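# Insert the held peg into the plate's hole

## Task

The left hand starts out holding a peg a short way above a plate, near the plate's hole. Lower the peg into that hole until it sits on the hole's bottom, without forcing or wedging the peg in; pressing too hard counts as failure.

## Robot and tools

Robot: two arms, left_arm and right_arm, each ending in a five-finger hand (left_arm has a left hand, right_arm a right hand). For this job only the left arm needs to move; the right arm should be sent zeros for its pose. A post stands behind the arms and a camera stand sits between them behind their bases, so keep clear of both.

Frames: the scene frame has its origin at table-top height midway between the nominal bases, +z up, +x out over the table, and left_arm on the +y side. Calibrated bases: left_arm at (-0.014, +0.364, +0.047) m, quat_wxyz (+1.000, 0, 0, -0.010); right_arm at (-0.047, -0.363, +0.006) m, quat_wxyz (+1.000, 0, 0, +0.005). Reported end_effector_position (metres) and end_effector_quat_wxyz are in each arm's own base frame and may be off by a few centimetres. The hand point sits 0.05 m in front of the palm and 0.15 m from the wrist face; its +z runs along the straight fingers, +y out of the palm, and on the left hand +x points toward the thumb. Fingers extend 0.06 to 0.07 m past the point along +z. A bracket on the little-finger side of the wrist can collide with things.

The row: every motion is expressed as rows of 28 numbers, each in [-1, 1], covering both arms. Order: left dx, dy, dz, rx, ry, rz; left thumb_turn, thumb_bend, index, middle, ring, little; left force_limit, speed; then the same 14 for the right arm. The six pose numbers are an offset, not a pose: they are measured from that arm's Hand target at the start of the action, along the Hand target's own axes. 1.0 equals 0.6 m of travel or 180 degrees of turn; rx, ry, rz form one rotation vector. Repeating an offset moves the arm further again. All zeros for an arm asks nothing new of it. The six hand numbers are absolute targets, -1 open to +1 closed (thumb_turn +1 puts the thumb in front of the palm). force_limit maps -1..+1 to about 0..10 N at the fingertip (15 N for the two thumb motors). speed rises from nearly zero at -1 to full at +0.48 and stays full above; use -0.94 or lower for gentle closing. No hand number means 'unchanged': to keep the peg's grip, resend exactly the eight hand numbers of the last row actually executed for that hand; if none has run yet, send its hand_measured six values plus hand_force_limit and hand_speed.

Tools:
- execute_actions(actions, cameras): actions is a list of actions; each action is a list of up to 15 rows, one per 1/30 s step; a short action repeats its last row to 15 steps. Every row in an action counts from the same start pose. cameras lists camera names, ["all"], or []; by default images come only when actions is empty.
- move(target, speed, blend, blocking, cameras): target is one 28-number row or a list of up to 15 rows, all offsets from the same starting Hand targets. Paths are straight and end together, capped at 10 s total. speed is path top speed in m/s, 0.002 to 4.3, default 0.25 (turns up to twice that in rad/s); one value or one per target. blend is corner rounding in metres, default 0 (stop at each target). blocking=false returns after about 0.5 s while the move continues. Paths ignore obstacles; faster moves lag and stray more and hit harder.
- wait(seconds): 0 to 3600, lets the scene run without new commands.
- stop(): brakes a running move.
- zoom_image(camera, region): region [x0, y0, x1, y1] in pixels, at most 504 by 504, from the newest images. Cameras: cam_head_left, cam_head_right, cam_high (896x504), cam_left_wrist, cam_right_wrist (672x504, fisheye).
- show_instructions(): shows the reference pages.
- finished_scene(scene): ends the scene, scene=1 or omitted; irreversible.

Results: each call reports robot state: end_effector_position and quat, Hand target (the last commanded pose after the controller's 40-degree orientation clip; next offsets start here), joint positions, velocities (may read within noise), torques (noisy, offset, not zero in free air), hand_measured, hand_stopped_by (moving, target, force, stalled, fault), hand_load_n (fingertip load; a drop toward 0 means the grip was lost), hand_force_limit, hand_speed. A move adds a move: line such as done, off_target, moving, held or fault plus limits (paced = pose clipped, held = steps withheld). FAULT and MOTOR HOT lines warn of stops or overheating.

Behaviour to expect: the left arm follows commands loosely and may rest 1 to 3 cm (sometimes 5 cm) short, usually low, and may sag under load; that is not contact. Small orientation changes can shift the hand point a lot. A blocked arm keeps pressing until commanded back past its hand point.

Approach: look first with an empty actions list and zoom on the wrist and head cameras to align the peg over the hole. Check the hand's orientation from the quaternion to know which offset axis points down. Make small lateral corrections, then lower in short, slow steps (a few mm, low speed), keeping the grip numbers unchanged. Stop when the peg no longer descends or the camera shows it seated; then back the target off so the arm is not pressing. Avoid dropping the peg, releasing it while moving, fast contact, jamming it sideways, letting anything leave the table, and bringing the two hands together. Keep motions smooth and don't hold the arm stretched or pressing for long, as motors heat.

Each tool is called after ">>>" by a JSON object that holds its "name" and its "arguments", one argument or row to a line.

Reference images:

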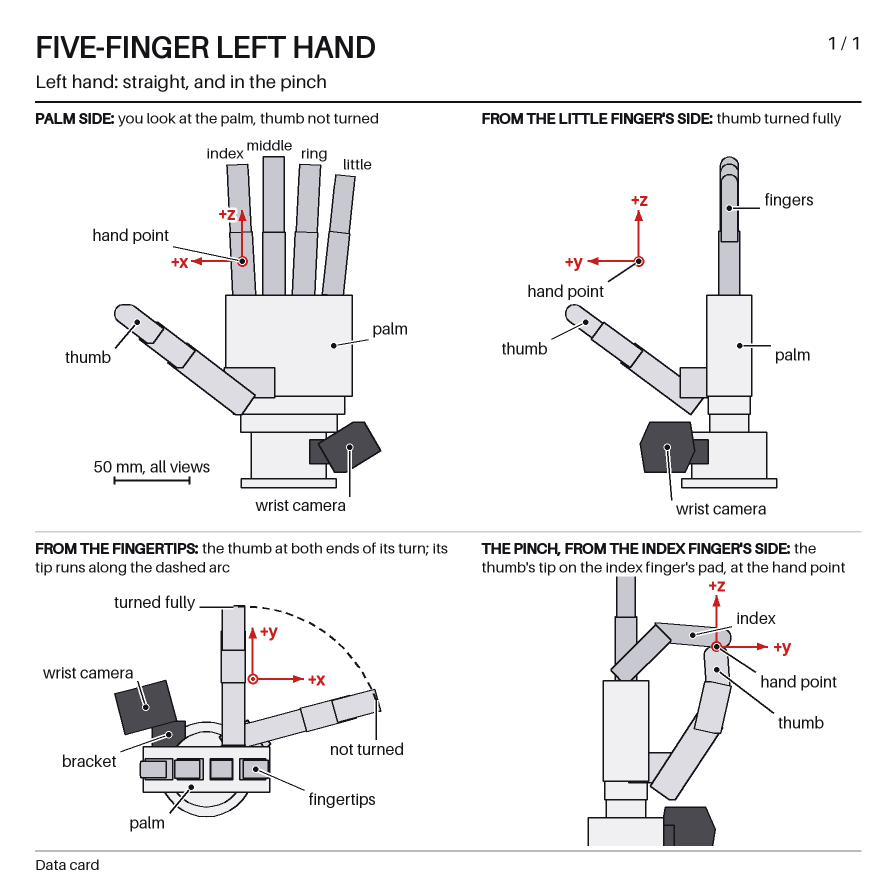

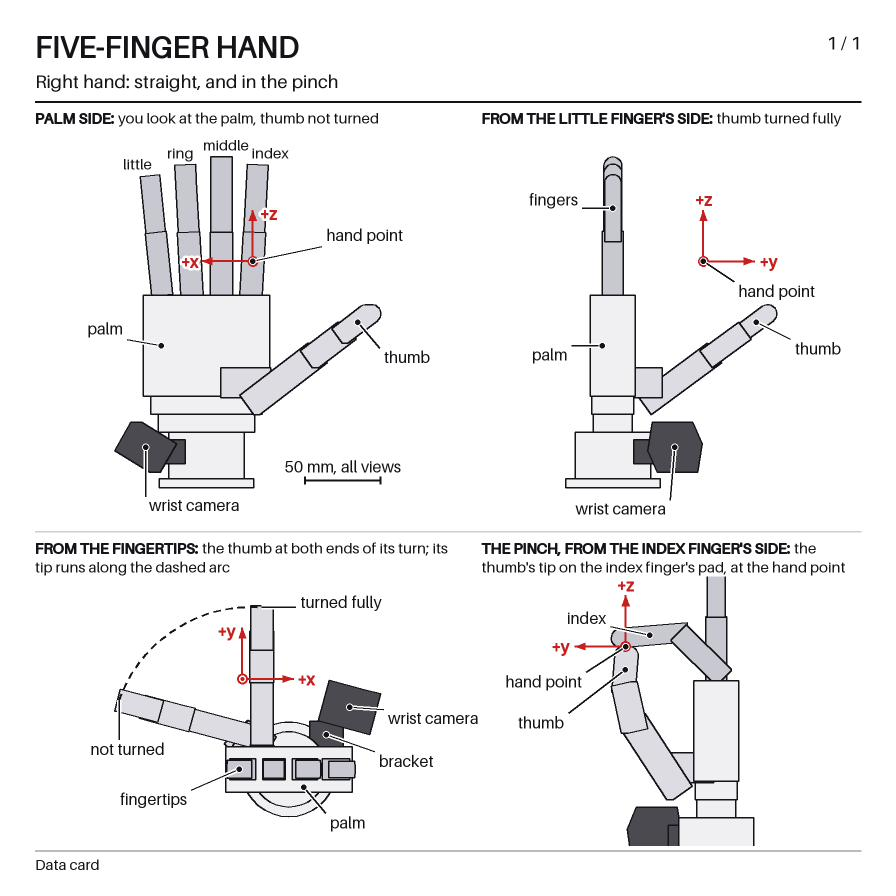

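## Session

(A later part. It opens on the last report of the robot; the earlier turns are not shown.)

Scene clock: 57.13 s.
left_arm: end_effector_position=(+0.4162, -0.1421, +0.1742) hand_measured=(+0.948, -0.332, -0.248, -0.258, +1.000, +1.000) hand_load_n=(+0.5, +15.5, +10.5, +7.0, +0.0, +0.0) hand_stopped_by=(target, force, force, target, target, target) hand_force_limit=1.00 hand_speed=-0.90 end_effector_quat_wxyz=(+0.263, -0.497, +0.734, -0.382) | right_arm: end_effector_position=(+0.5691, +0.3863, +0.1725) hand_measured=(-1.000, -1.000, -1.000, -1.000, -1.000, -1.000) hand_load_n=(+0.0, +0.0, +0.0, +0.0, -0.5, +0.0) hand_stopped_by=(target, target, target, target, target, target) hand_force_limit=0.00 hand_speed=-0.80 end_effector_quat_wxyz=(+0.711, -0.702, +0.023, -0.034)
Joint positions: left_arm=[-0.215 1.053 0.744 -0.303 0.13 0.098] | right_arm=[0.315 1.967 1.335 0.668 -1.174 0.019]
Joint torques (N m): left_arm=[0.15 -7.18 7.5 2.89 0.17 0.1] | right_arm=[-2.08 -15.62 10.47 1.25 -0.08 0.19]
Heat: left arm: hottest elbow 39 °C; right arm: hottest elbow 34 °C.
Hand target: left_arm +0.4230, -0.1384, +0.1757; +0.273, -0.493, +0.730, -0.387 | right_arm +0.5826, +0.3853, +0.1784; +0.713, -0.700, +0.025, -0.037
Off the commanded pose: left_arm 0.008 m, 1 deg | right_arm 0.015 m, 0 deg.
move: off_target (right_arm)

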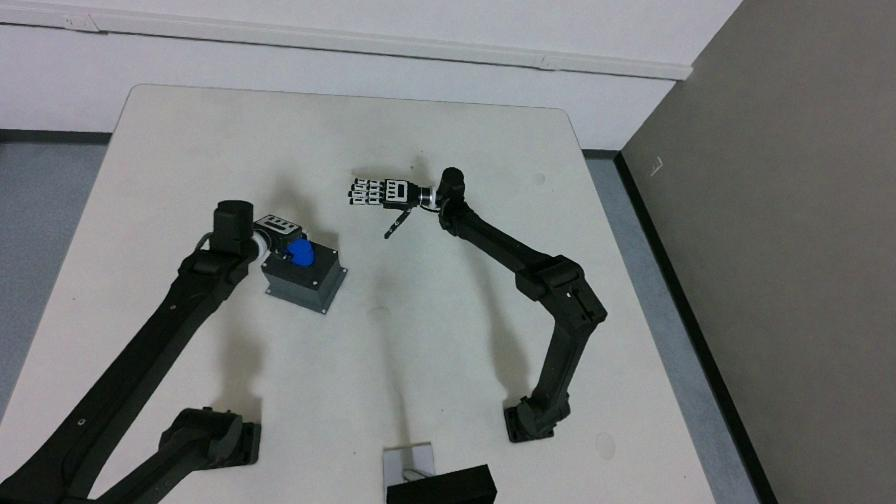

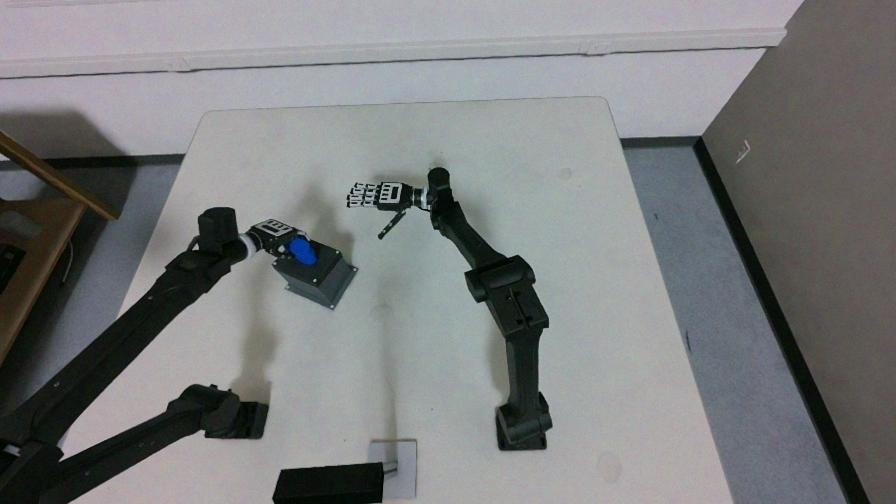

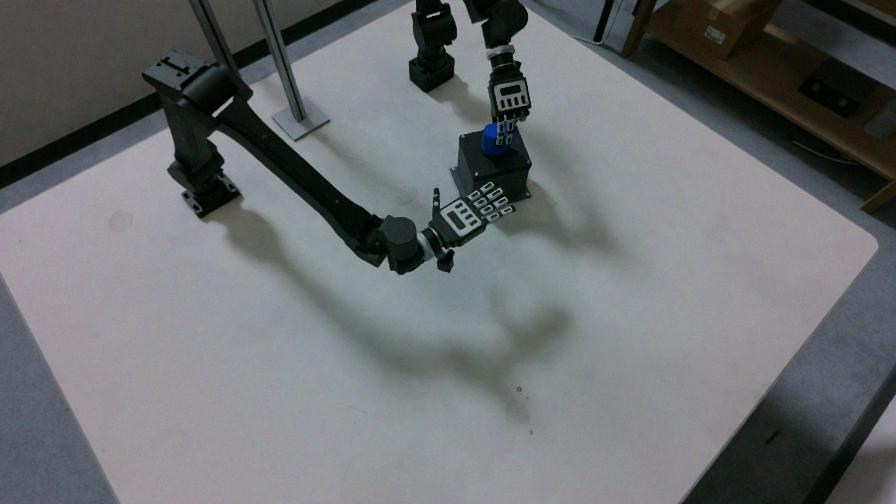

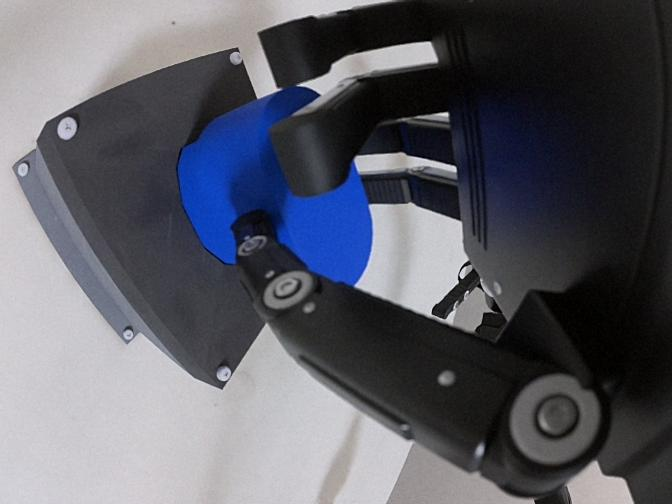

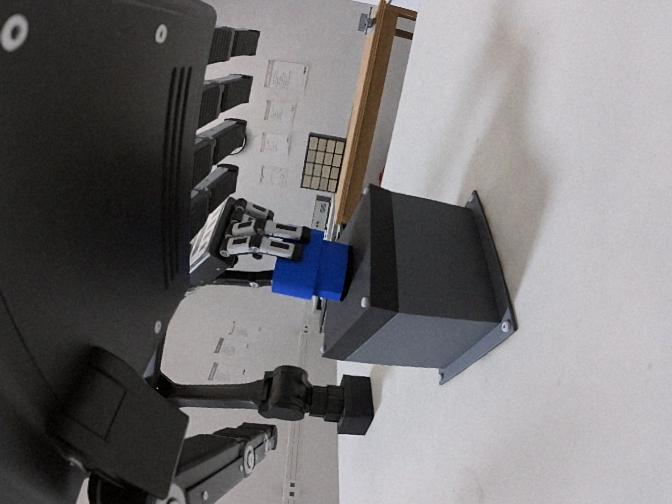

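>>> {"name": "move", "arguments": {
  "target": [0.0001,0.00696,0.0046,0,0,0,0.948,-0.326,-0.246,-0.256,1,1,1.0,-0.9,0,0,0,0,0,0,-1,-1,-1,-1,-1,-1,0,-0.8],
  "speed": 0.015,
  "cameras": ["cam_left_wrist","cam_right_wrist"]
}}

Scene clock: 62.10 s.
left_arm: end_effector_position=(+0.4176, -0.1428, +0.1731) hand_measured=(+0.948, -0.332, -0.248, -0.258, +1.000, +1.000) hand_load_n=(+0.5, +15.0, +10.5, +7.0, +0.0, +0.0) hand_stopped_by=(target, force, force, target, target, target) hand_force_limit=1.00 hand_speed=-0.90 end_effector_quat_wxyz=(+0.265, -0.495, +0.732, -0.386) | right_arm: end_effector_position=(+0.5691, +0.3863, +0.1724) hand_measured=(-1.000, -1.000, -1.000, -1.000, -1.000, -1.000) hand_load_n=(+0.0, +0.0, +0.0, +0.0, +0.0, +0.0) hand_stopped_by=(target, target, target, target, target, target) hand_force_limit=0.00 hand_speed=-0.80 end_effector_quat_wxyz=(+0.711, -0.702, +0.024, -0.034)
Joint positions: left_arm=[-0.215 1.055 0.738 -0.285 0.132 0.098] | right_arm=[0.315 1.967 1.335 0.668 -1.174 0.019]
Joint torques (N m): left_arm=[-0.03 -6.77 7.24 2.78 0.11 0.1] | right_arm=[-2.14 -15.74 10.45 1.17 -0.08 0.2]
Heat: left arm: hottest elbow 39 °C; right arm: hottest elbow 35 °C.
Hand target: left_arm +0.4229, -0.1384, +0.1707; +0.273, -0.493, +0.730, -0.388 | right_arm +0.5826, +0.3853, +0.1783; +0.713, -0.700, +0.025, -0.037
Off the commanded pose: left_arm 0.007 m, 1 deg | right_arm 0.015 m, 0 deg.
move: done

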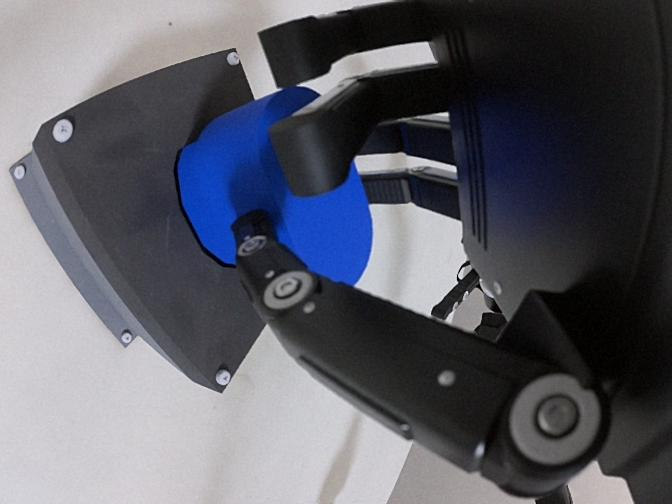

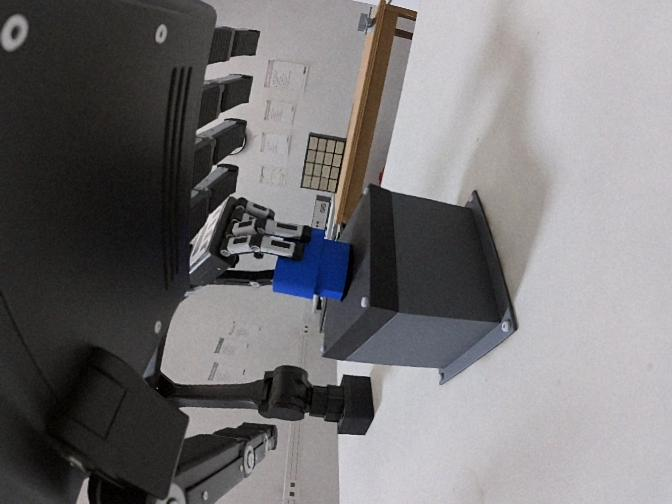

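>>> {"name": "zoom_image", "arguments": {
  "camera": "cam_left_wrist",
  "region": [150, 130, 250, 280]
}}

>>> {"name": "zoom_image", "arguments": {
  "camera": "cam_right_wrist",
  "region": [300, 220, 380, 310]
}}

Scaled by 3.360 from the camera's image (finer frame: 960x720).

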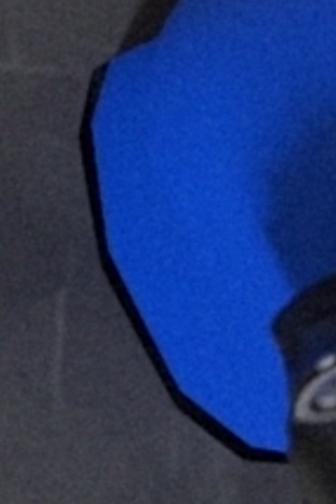

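Scaled by 5.600 from the camera's image (finer frame: 960x720).

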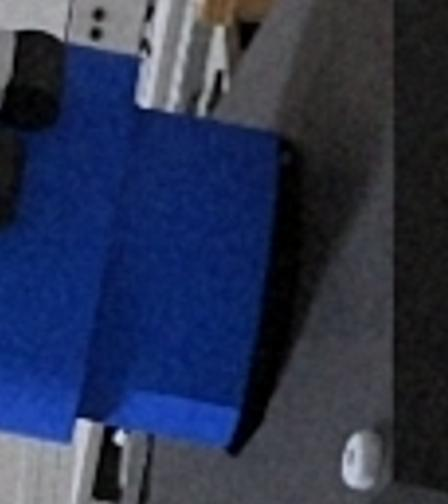

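>>> {"name": "execute_actions", "arguments": {
  "actions": []
}}

Scene clock: 64.47 s.
left_arm: end_effector_position=(+0.4176, -0.1428, +0.1732) hand_measured=(+0.948, -0.332, -0.248, -0.258, +1.000, +1.000) hand_load_n=(+0.5, +15.0, +10.5, +7.0, +0.0, +0.0) hand_stopped_by=(target, force, force, target, target, target) hand_force_limit=1.00 hand_speed=-0.90 end_effector_quat_wxyz=(+0.265, -0.495, +0.732, -0.386) | right_arm: end_effector_position=(+0.5691, +0.3863, +0.1724) hand_measured=(-1.000, -1.000, -1.000, -1.000, -1.000, -1.000) hand_load_n=(+0.0, +0.0, +0.0, +0.0, +0.0, +0.0) hand_stopped_by=(target, target, target, target, target, target) hand_force_limit=0.00 hand_speed=-0.80 end_effector_quat_wxyz=(+0.711, -0.702, +0.024, -0.034)
Joint positions: left_arm=[-0.215 1.055 0.738 -0.285 0.132 0.098] | right_arm=[0.315 1.967 1.335 0.668 -1.174 0.019]
Joint velocities: within noise
Joint torques (N m): left_arm=[0.21 -6.83 7.24 2.84 0.11 0.09] | right_arm=[-2.14 -15.79 10.44 1.17 -0.08 0.2]
Heat: left arm: hottest elbow 39 °C; right arm: hottest elbow 36 °C.
Hand target: left_arm +0.4230, -0.1384, +0.1708; +0.273, -0.493, +0.730, -0.388 | right_arm +0.5826, +0.3853, +0.1783; +0.713, -0.700, +0.025, -0.037
Off the commanded pose: left_arm 0.007 m, 1 deg | right_arm 0.015 m, 0 deg.

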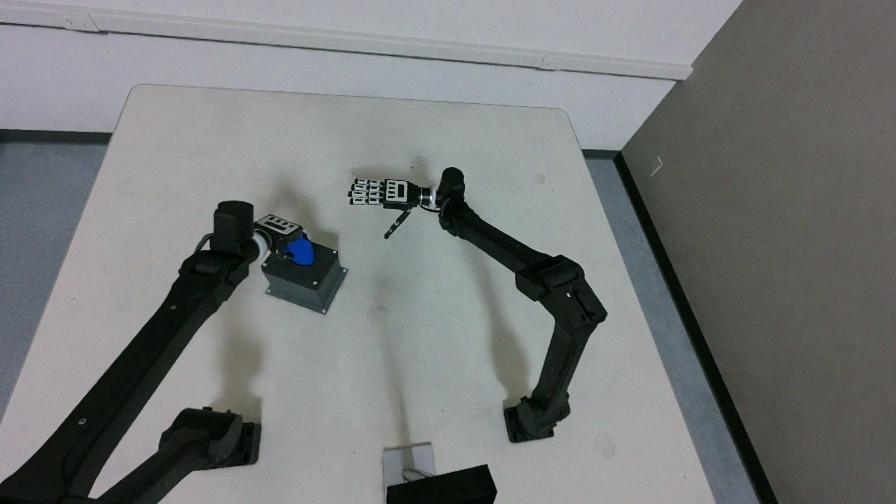

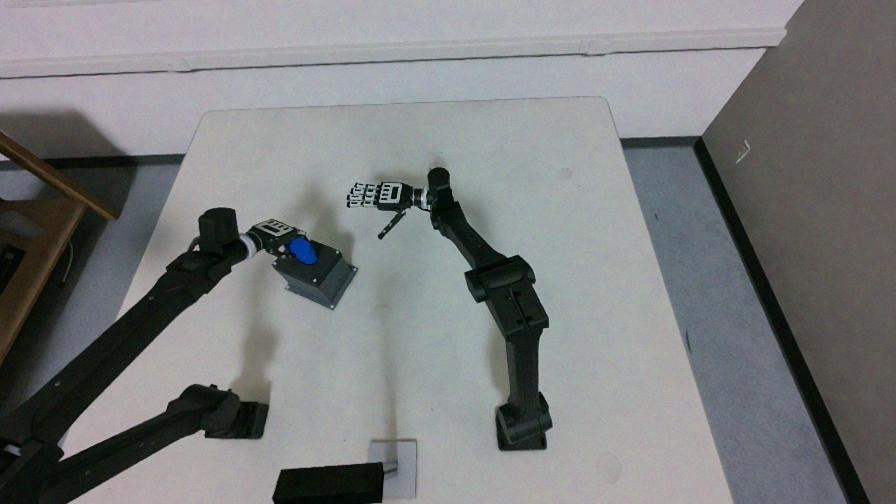

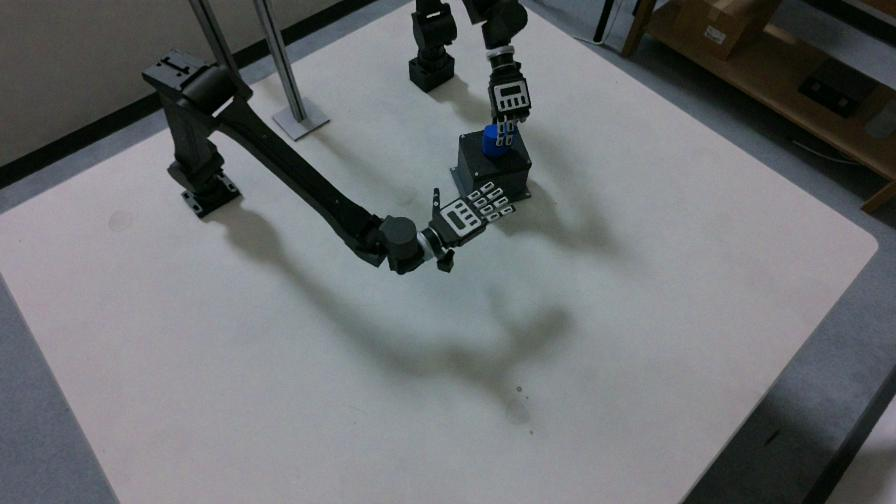

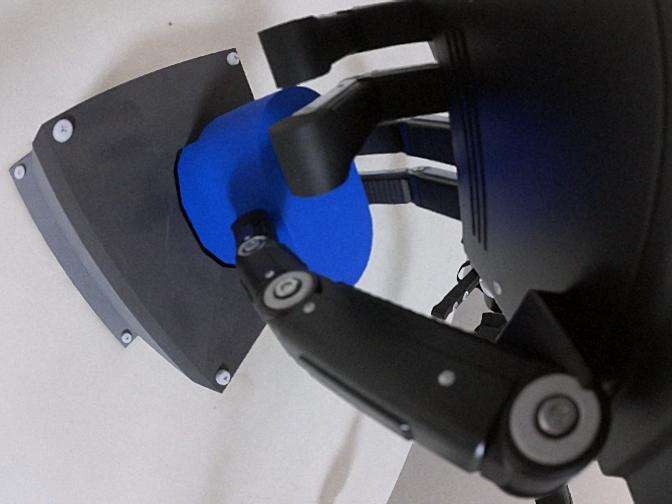

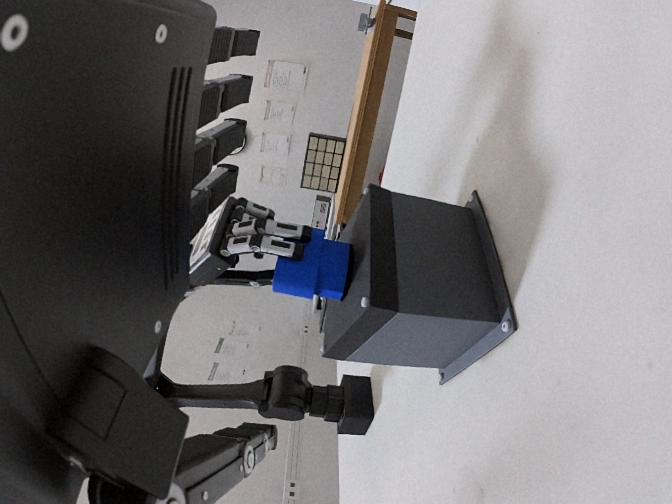

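>>> {"name": "zoom_image", "arguments": {
  "camera": "cam_high",
  "region": [440, 90, 550, 210]
}}

>>> {"name": "zoom_image", "arguments": {
  "camera": "cam_head_right",
  "region": [240, 200, 370, 320]
}}

>>> {"name": "zoom_image", "arguments": {
  "camera": "cam_head_left",
  "region": [240, 200, 370, 320]
}}

>>> {"name": "zoom_image", "arguments": {
  "camera": "cam_right_wrist",
  "region": [260, 180, 440, 360]
}}

Scaled by 4.200 from the camera's image (finer frame: 1280x720).

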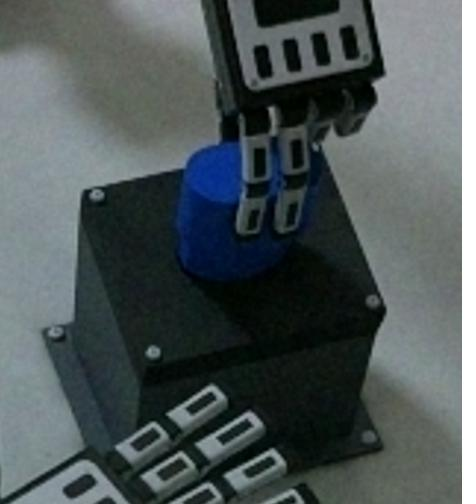

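Scaled by 3.877 from the camera's image (finer frame: 1280x720).

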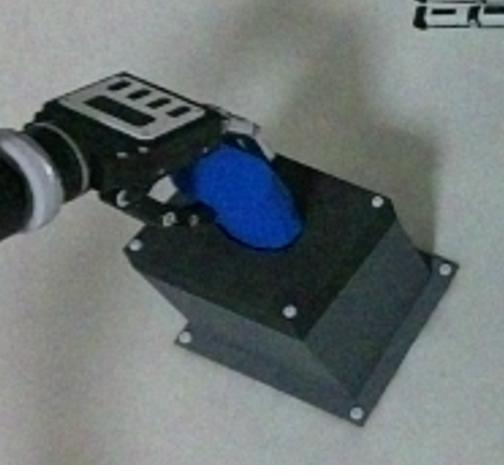

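Scaled by 3.877 from the camera's image (finer frame: 1280x720).

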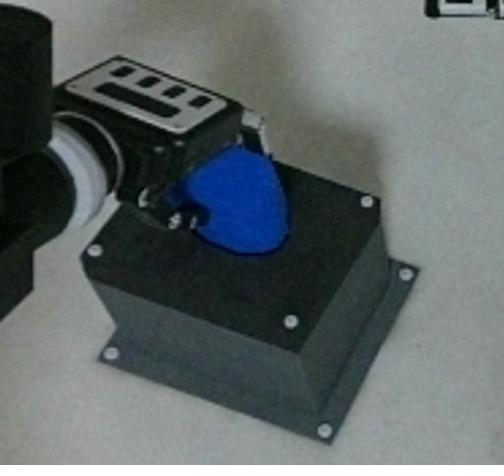

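Scaled by 2.800 from the camera's image (finer frame: 960x720).

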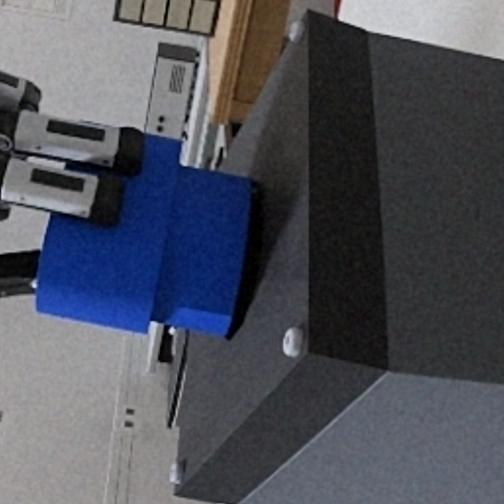

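>>> {"name": "zoom_image", "arguments": {
  "camera": "cam_high",
  "region": [475, 115, 525, 165]
}}

>>> {"name": "zoom_image", "arguments": {
  "camera": "cam_high",
  "region": [445, 120, 545, 210]
}}

>>> {"name": "zoom_image", "arguments": {
  "camera": "cam_head_right",
  "region": [275, 225, 335, 275]
}}

>>> {"name": "zoom_image", "arguments": {
  "camera": "cam_head_left",
  "region": [275, 225, 335, 275]
}}

Scaled by 10.080 from the camera's image (finer frame: 1280x720).

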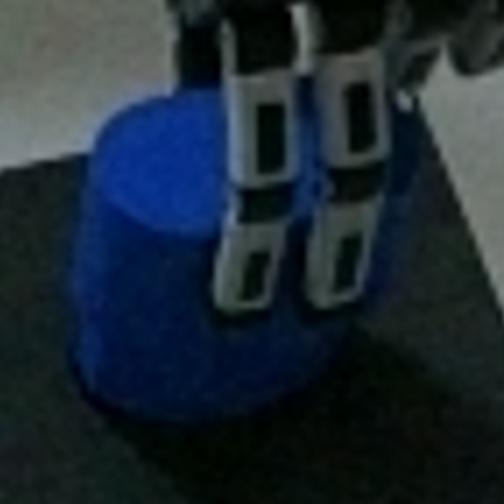

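Scaled by 5.040 from the camera's image (finer frame: 1280x720).

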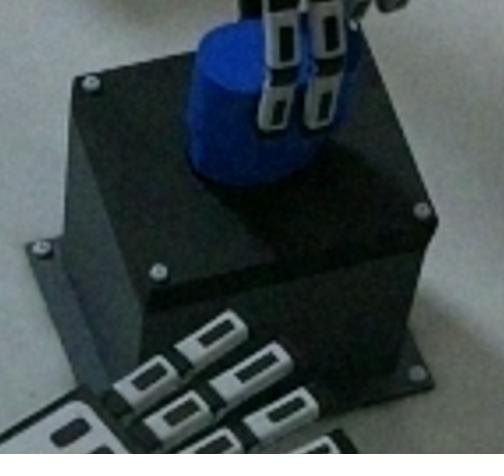

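Scaled by 8.400 from the camera's image (finer frame: 1280x720).

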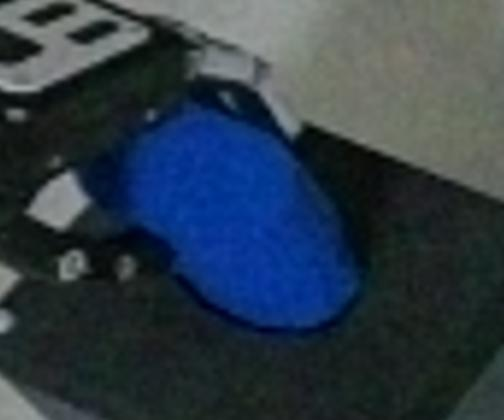

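Scaled by 8.400 from the camera's image (finer frame: 1280x720).

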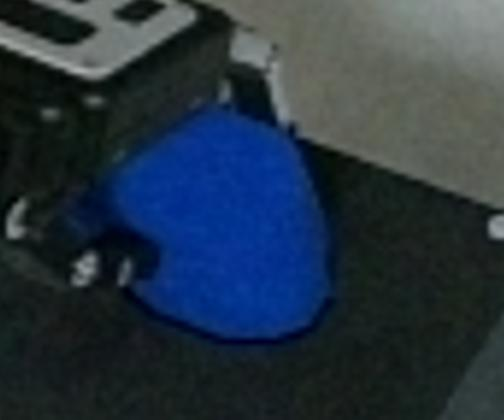

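>>> {"name": "zoom_image", "arguments": {
  "camera": "cam_right_wrist",
  "region": [200, 20, 420, 240]
}}

>>> {"name": "zoom_image", "arguments": {
  "camera": "cam_right_wrist",
  "region": [160, 270, 360, 470]
}}

>>> {"name": "zoom_image", "arguments": {
  "camera": "cam_right_wrist",
  "region": [300, 170, 540, 400]
}}

Scaled by 2.291 from the camera's image (finer frame: 960x720).

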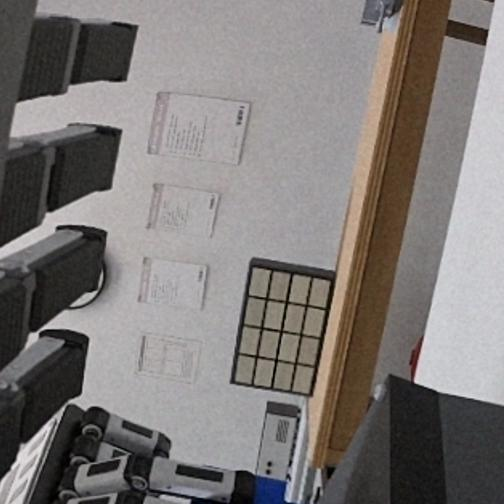

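Scaled by 2.520 from the camera's image (finer frame: 960x720).

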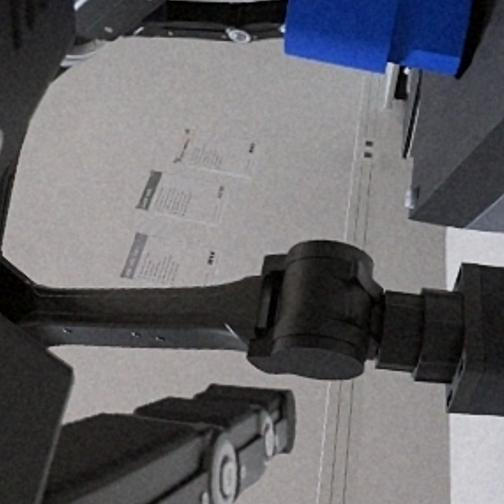

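Scaled by 2.100 from the camera's image (finer frame: 960x720).

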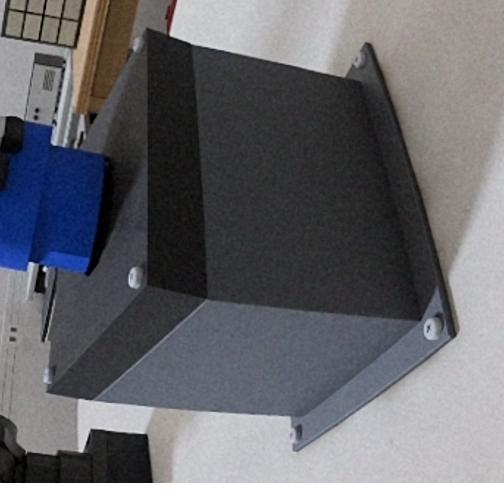

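>>> {"name": "move", "arguments": {
  "target": [0.00715,-0.00262,0.00378,0,0,0,0.948,-0.326,-0.246,-0.256,1,1,1.0,-0.9,0,0,0,0,0,0,-1,-1,-1,-1,-1,-1,0,-0.8],
  "speed": 0.015,
  "cameras": ["cam_left_wrist","cam_right_wrist"]
}}

>>> {"name": "zoom_image", "arguments": {
  "camera": "cam_left_wrist",
  "region": [150, 130, 250, 280]
}}

>>> {"name": "zoom_image", "arguments": {
  "camera": "cam_right_wrist",
  "region": [300, 220, 380, 310]
}}

Scene clock: 78.23 s.
left_arm: end_effector_position=(+0.4187, -0.1425, +0.1729) hand_measured=(+0.948, -0.332, -0.248, -0.258, +1.000, +1.000) hand_load_n=(+1.0, +15.0, +10.5, +7.0, +0.5, +0.0) hand_stopped_by=(target, force, force, target, target, target) hand_force_limit=1.00 hand_speed=-0.90 end_effector_quat_wxyz=(+0.267, -0.495, +0.732, -0.386) | right_arm: end_effector_position=(+0.5691, +0.3863, +0.1724) hand_measured=(-1.000, -1.000, -1.000, -1.000, -1.000, -1.000) hand_load_n=(+0.0, +0.0, +0.0, +0.0, +0.0, +0.0) hand_stopped_by=(target, target, target, target, target, target) hand_force_limit=0.00 hand_speed=-0.80 end_effector_quat_wxyz=(+0.711, -0.702, +0.024, -0.034)
Joint positions: left_arm=[-0.215 1.058 0.738 -0.281 0.129 0.098] | right_arm=[0.315 1.967 1.335 0.668 -1.174 0.019]
Joint torques (N m): left_arm=[-0.91 -6.59 7.51 2.76 -0.22 0.03] | right_arm=[-2.2 -15.68 10.45 1.17 -0.09 0.2]
Heat: left arm: hottest elbow 39 °C; right arm: hottest elbow 38 °C.
Hand target: left_arm +0.4239, -0.1434, +0.1706; +0.273, -0.493, +0.730, -0.388 | right_arm +0.5826, +0.3853, +0.1783; +0.713, -0.700, +0.025, -0.037
Off the commanded pose: left_arm 0.006 m, 1 deg | right_arm 0.015 m, 0 deg.
move: done

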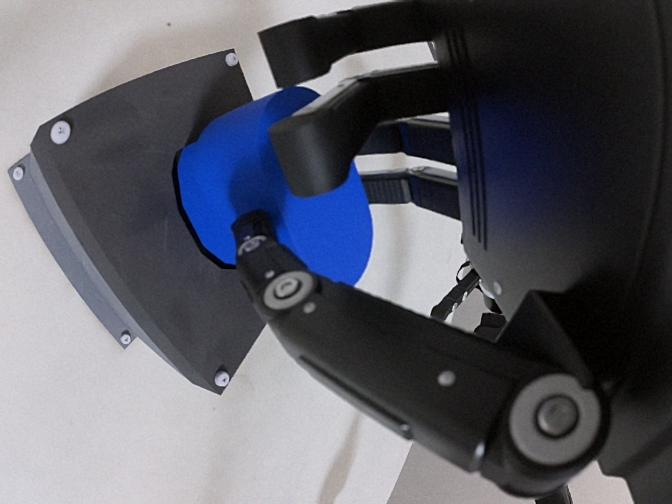

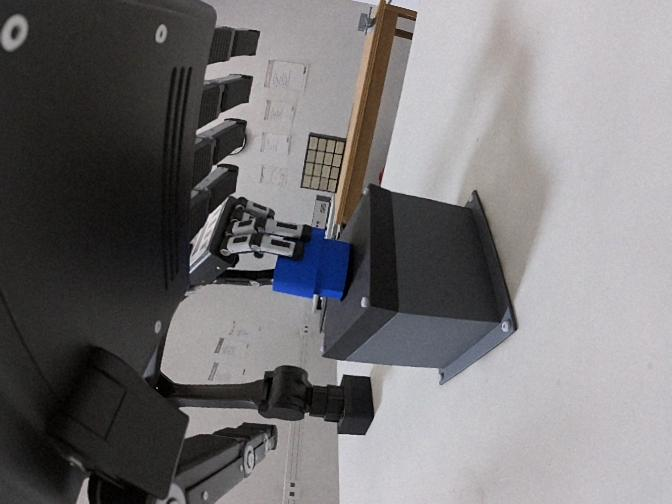

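Scaled by 3.360 from the camera's image (finer frame: 960x720).

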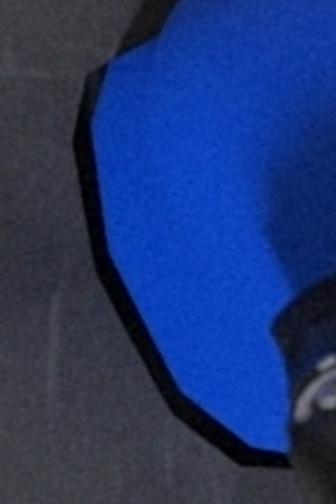

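Scaled by 5.600 from the camera's image (finer frame: 960x720).

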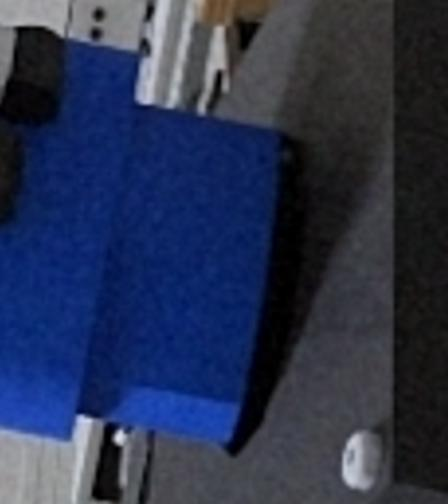

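>>> {"name": "move", "arguments": {
  "target": [0.0032,0.00347,0.00375,0,0,0,0.948,-0.326,-0.246,-0.256,1,1,1.0,-0.9,0,0,0,0,0,0,-1,-1,-1,-1,-1,-1,0,-0.8],
  "speed": 0.015,
  "cameras": ["cam_left_wrist","cam_right_wrist"]
}}

>>> {"name": "zoom_image", "arguments": {
  "camera": "cam_left_wrist",
  "region": [150, 130, 250, 280]
}}

>>> {"name": "zoom_image", "arguments": {
  "camera": "cam_right_wrist",
  "region": [300, 220, 380, 310]
}}

Scene clock: 79.57 s.
left_arm: end_effector_position=(+0.4220, -0.1431, +0.1730) hand_measured=(+0.948, -0.332, -0.248, -0.258, +1.000, +1.000) hand_load_n=(+0.5, +15.0, +10.5, +7.0, +0.0, +0.0) hand_stopped_by=(target, force, force, target, target, target) hand_force_limit=1.00 hand_speed=-0.90 end_effector_quat_wxyz=(+0.272, -0.494, +0.730, -0.386) | right_arm: end_effector_position=(+0.5691, +0.3863, +0.1724) hand_measured=(-1.000, -1.000, -1.000, -1.000, -1.000, -1.000) hand_load_n=(+0.0, +0.0, +0.0, +0.0, +0.0, +0.0) hand_stopped_by=(target, target, target, target, target, target) hand_force_limit=0.00 hand_speed=-0.80 end_effector_quat_wxyz=(+0.711, -0.702, +0.024, -0.034)
Joint positions: left_arm=[-0.218 1.063 0.738 -0.267 0.12 0.098] | right_arm=[0.315 1.967 1.335 0.668 -1.174 0.019]
Joint torques (N m): left_arm=[-1.03 -6.71 7.1 2.59 -0.05 0.01] | right_arm=[-2.14 -15.68 10.45 1.16 -0.08 0.2]
Heat: left arm: hottest elbow 39 °C; right arm: hottest elbow 38 °C.
Hand target: left_arm +0.4240, -0.1455, +0.1678; +0.273, -0.493, +0.730, -0.388 | right_arm +0.5826, +0.3853, +0.1783; +0.713, -0.700, +0.025, -0.037
Off the commanded pose: left_arm 0.006 m, 0 deg | right_arm 0.015 m, 0 deg.
move: done

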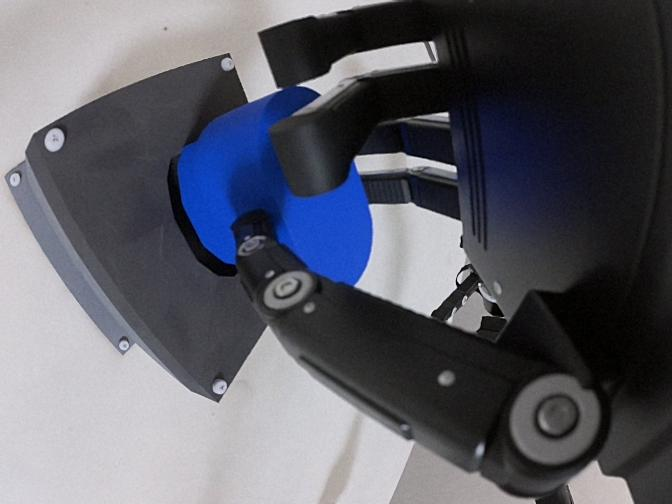

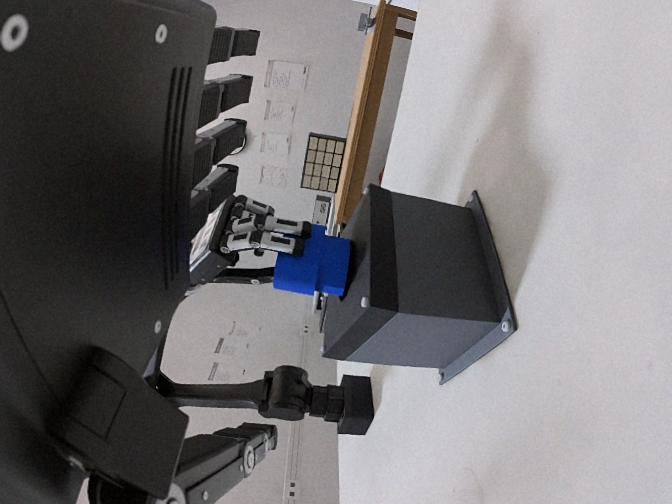

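Scaled by 3.360 from the camera's image (finer frame: 960x720).

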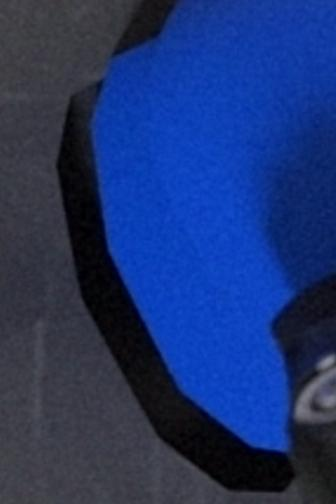

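Scaled by 5.600 from the camera's image (finer frame: 960x720).

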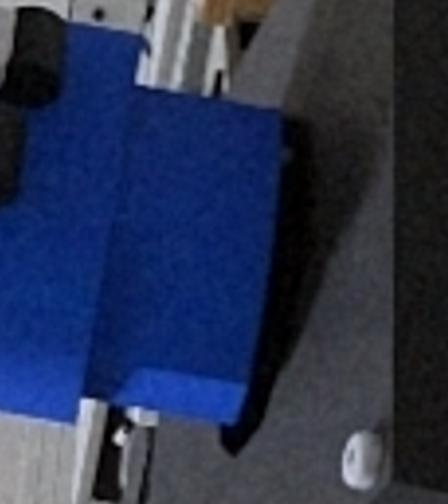

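>>> {"name": "move", "arguments": {
  "target": [-0.0016,-0.0836,-0.0552,0.0556,0,0,0.948,-0.326,-0.246,-0.256,1,1,1.0,-0.9,0,0,0,0,0,0,-1,-1,-1,-1,-1,-1,0,-0.8],
  "speed": 0.12,
  "cameras": ["cam_left_wrist","cam_right_wrist"]
}}

Scene clock: 84.07 s.
left_arm: end_effector_position=(+0.4199, -0.1471, +0.2154) hand_measured=(+0.948, -0.332, -0.248, -0.258, +1.000, +1.000) hand_load_n=(+0.5, +15.0, +10.5, +7.0, +0.0, +0.0) hand_stopped_by=(target, force, force, target, target, target) hand_force_limit=1.00 hand_speed=-0.90 end_effector_quat_wxyz=(+0.304, -0.468, +0.707, -0.434) | right_arm: end_effector_position=(+0.5691, +0.3863, +0.1724) hand_measured=(-1.000, -1.000, -1.000, -1.000, -1.000, -1.000) hand_load_n=(+0.0, +0.0, +0.0, +0.0, -0.5, +0.0) hand_stopped_by=(target, target, target, target, target, target) hand_force_limit=0.00 hand_speed=-0.80 end_effector_quat_wxyz=(+0.711, -0.702, +0.024, -0.034)
Joint positions: left_arm=[-0.218 0.969 0.723 -0.213 0.142 0.095] | right_arm=[0.315 1.967 1.335 0.668 -1.174 0.019]
Joint torques (N m): left_arm=[0.03 -7.88 7.79 3.03 0.15 -0.12] | right_arm=[-2.08 -15.74 10.43 1.2 -0.08 0.2]
Heat: left arm: hottest elbow 39 °C; right arm: hottest elbow 38 °C.
Hand target: left_arm +0.4240, -0.1454, +0.2278; +0.315, -0.467, +0.693, -0.450 | right_arm +0.5826, +0.3853, +0.1783; +0.713, -0.700, +0.025, -0.037
Off the commanded pose: left_arm 0.013 m, 3 deg | right_arm 0.015 m, 0 deg.
move: off_target (left_arm)

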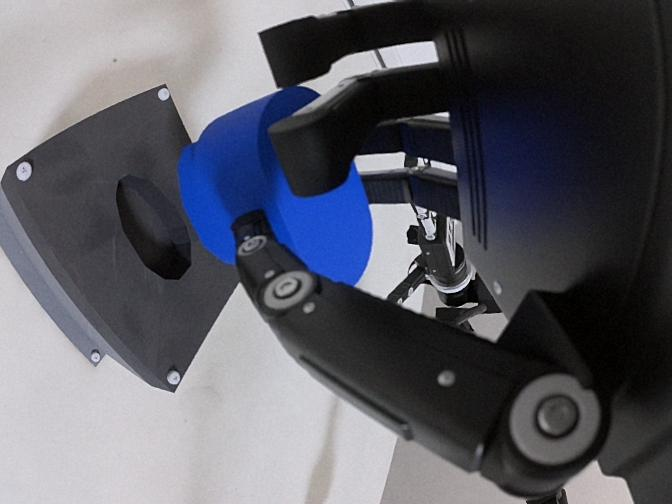

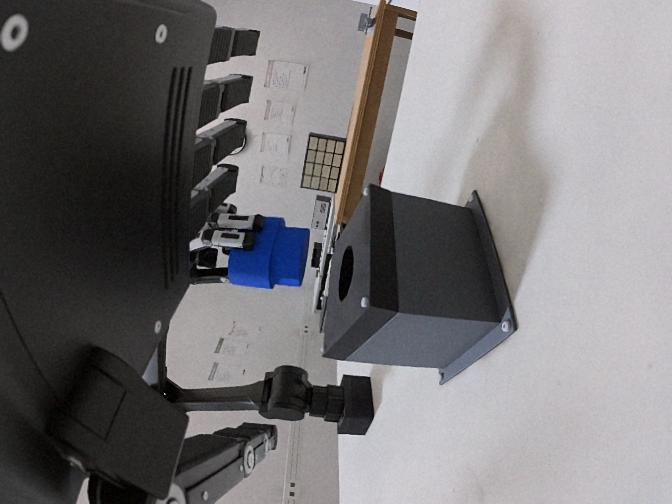

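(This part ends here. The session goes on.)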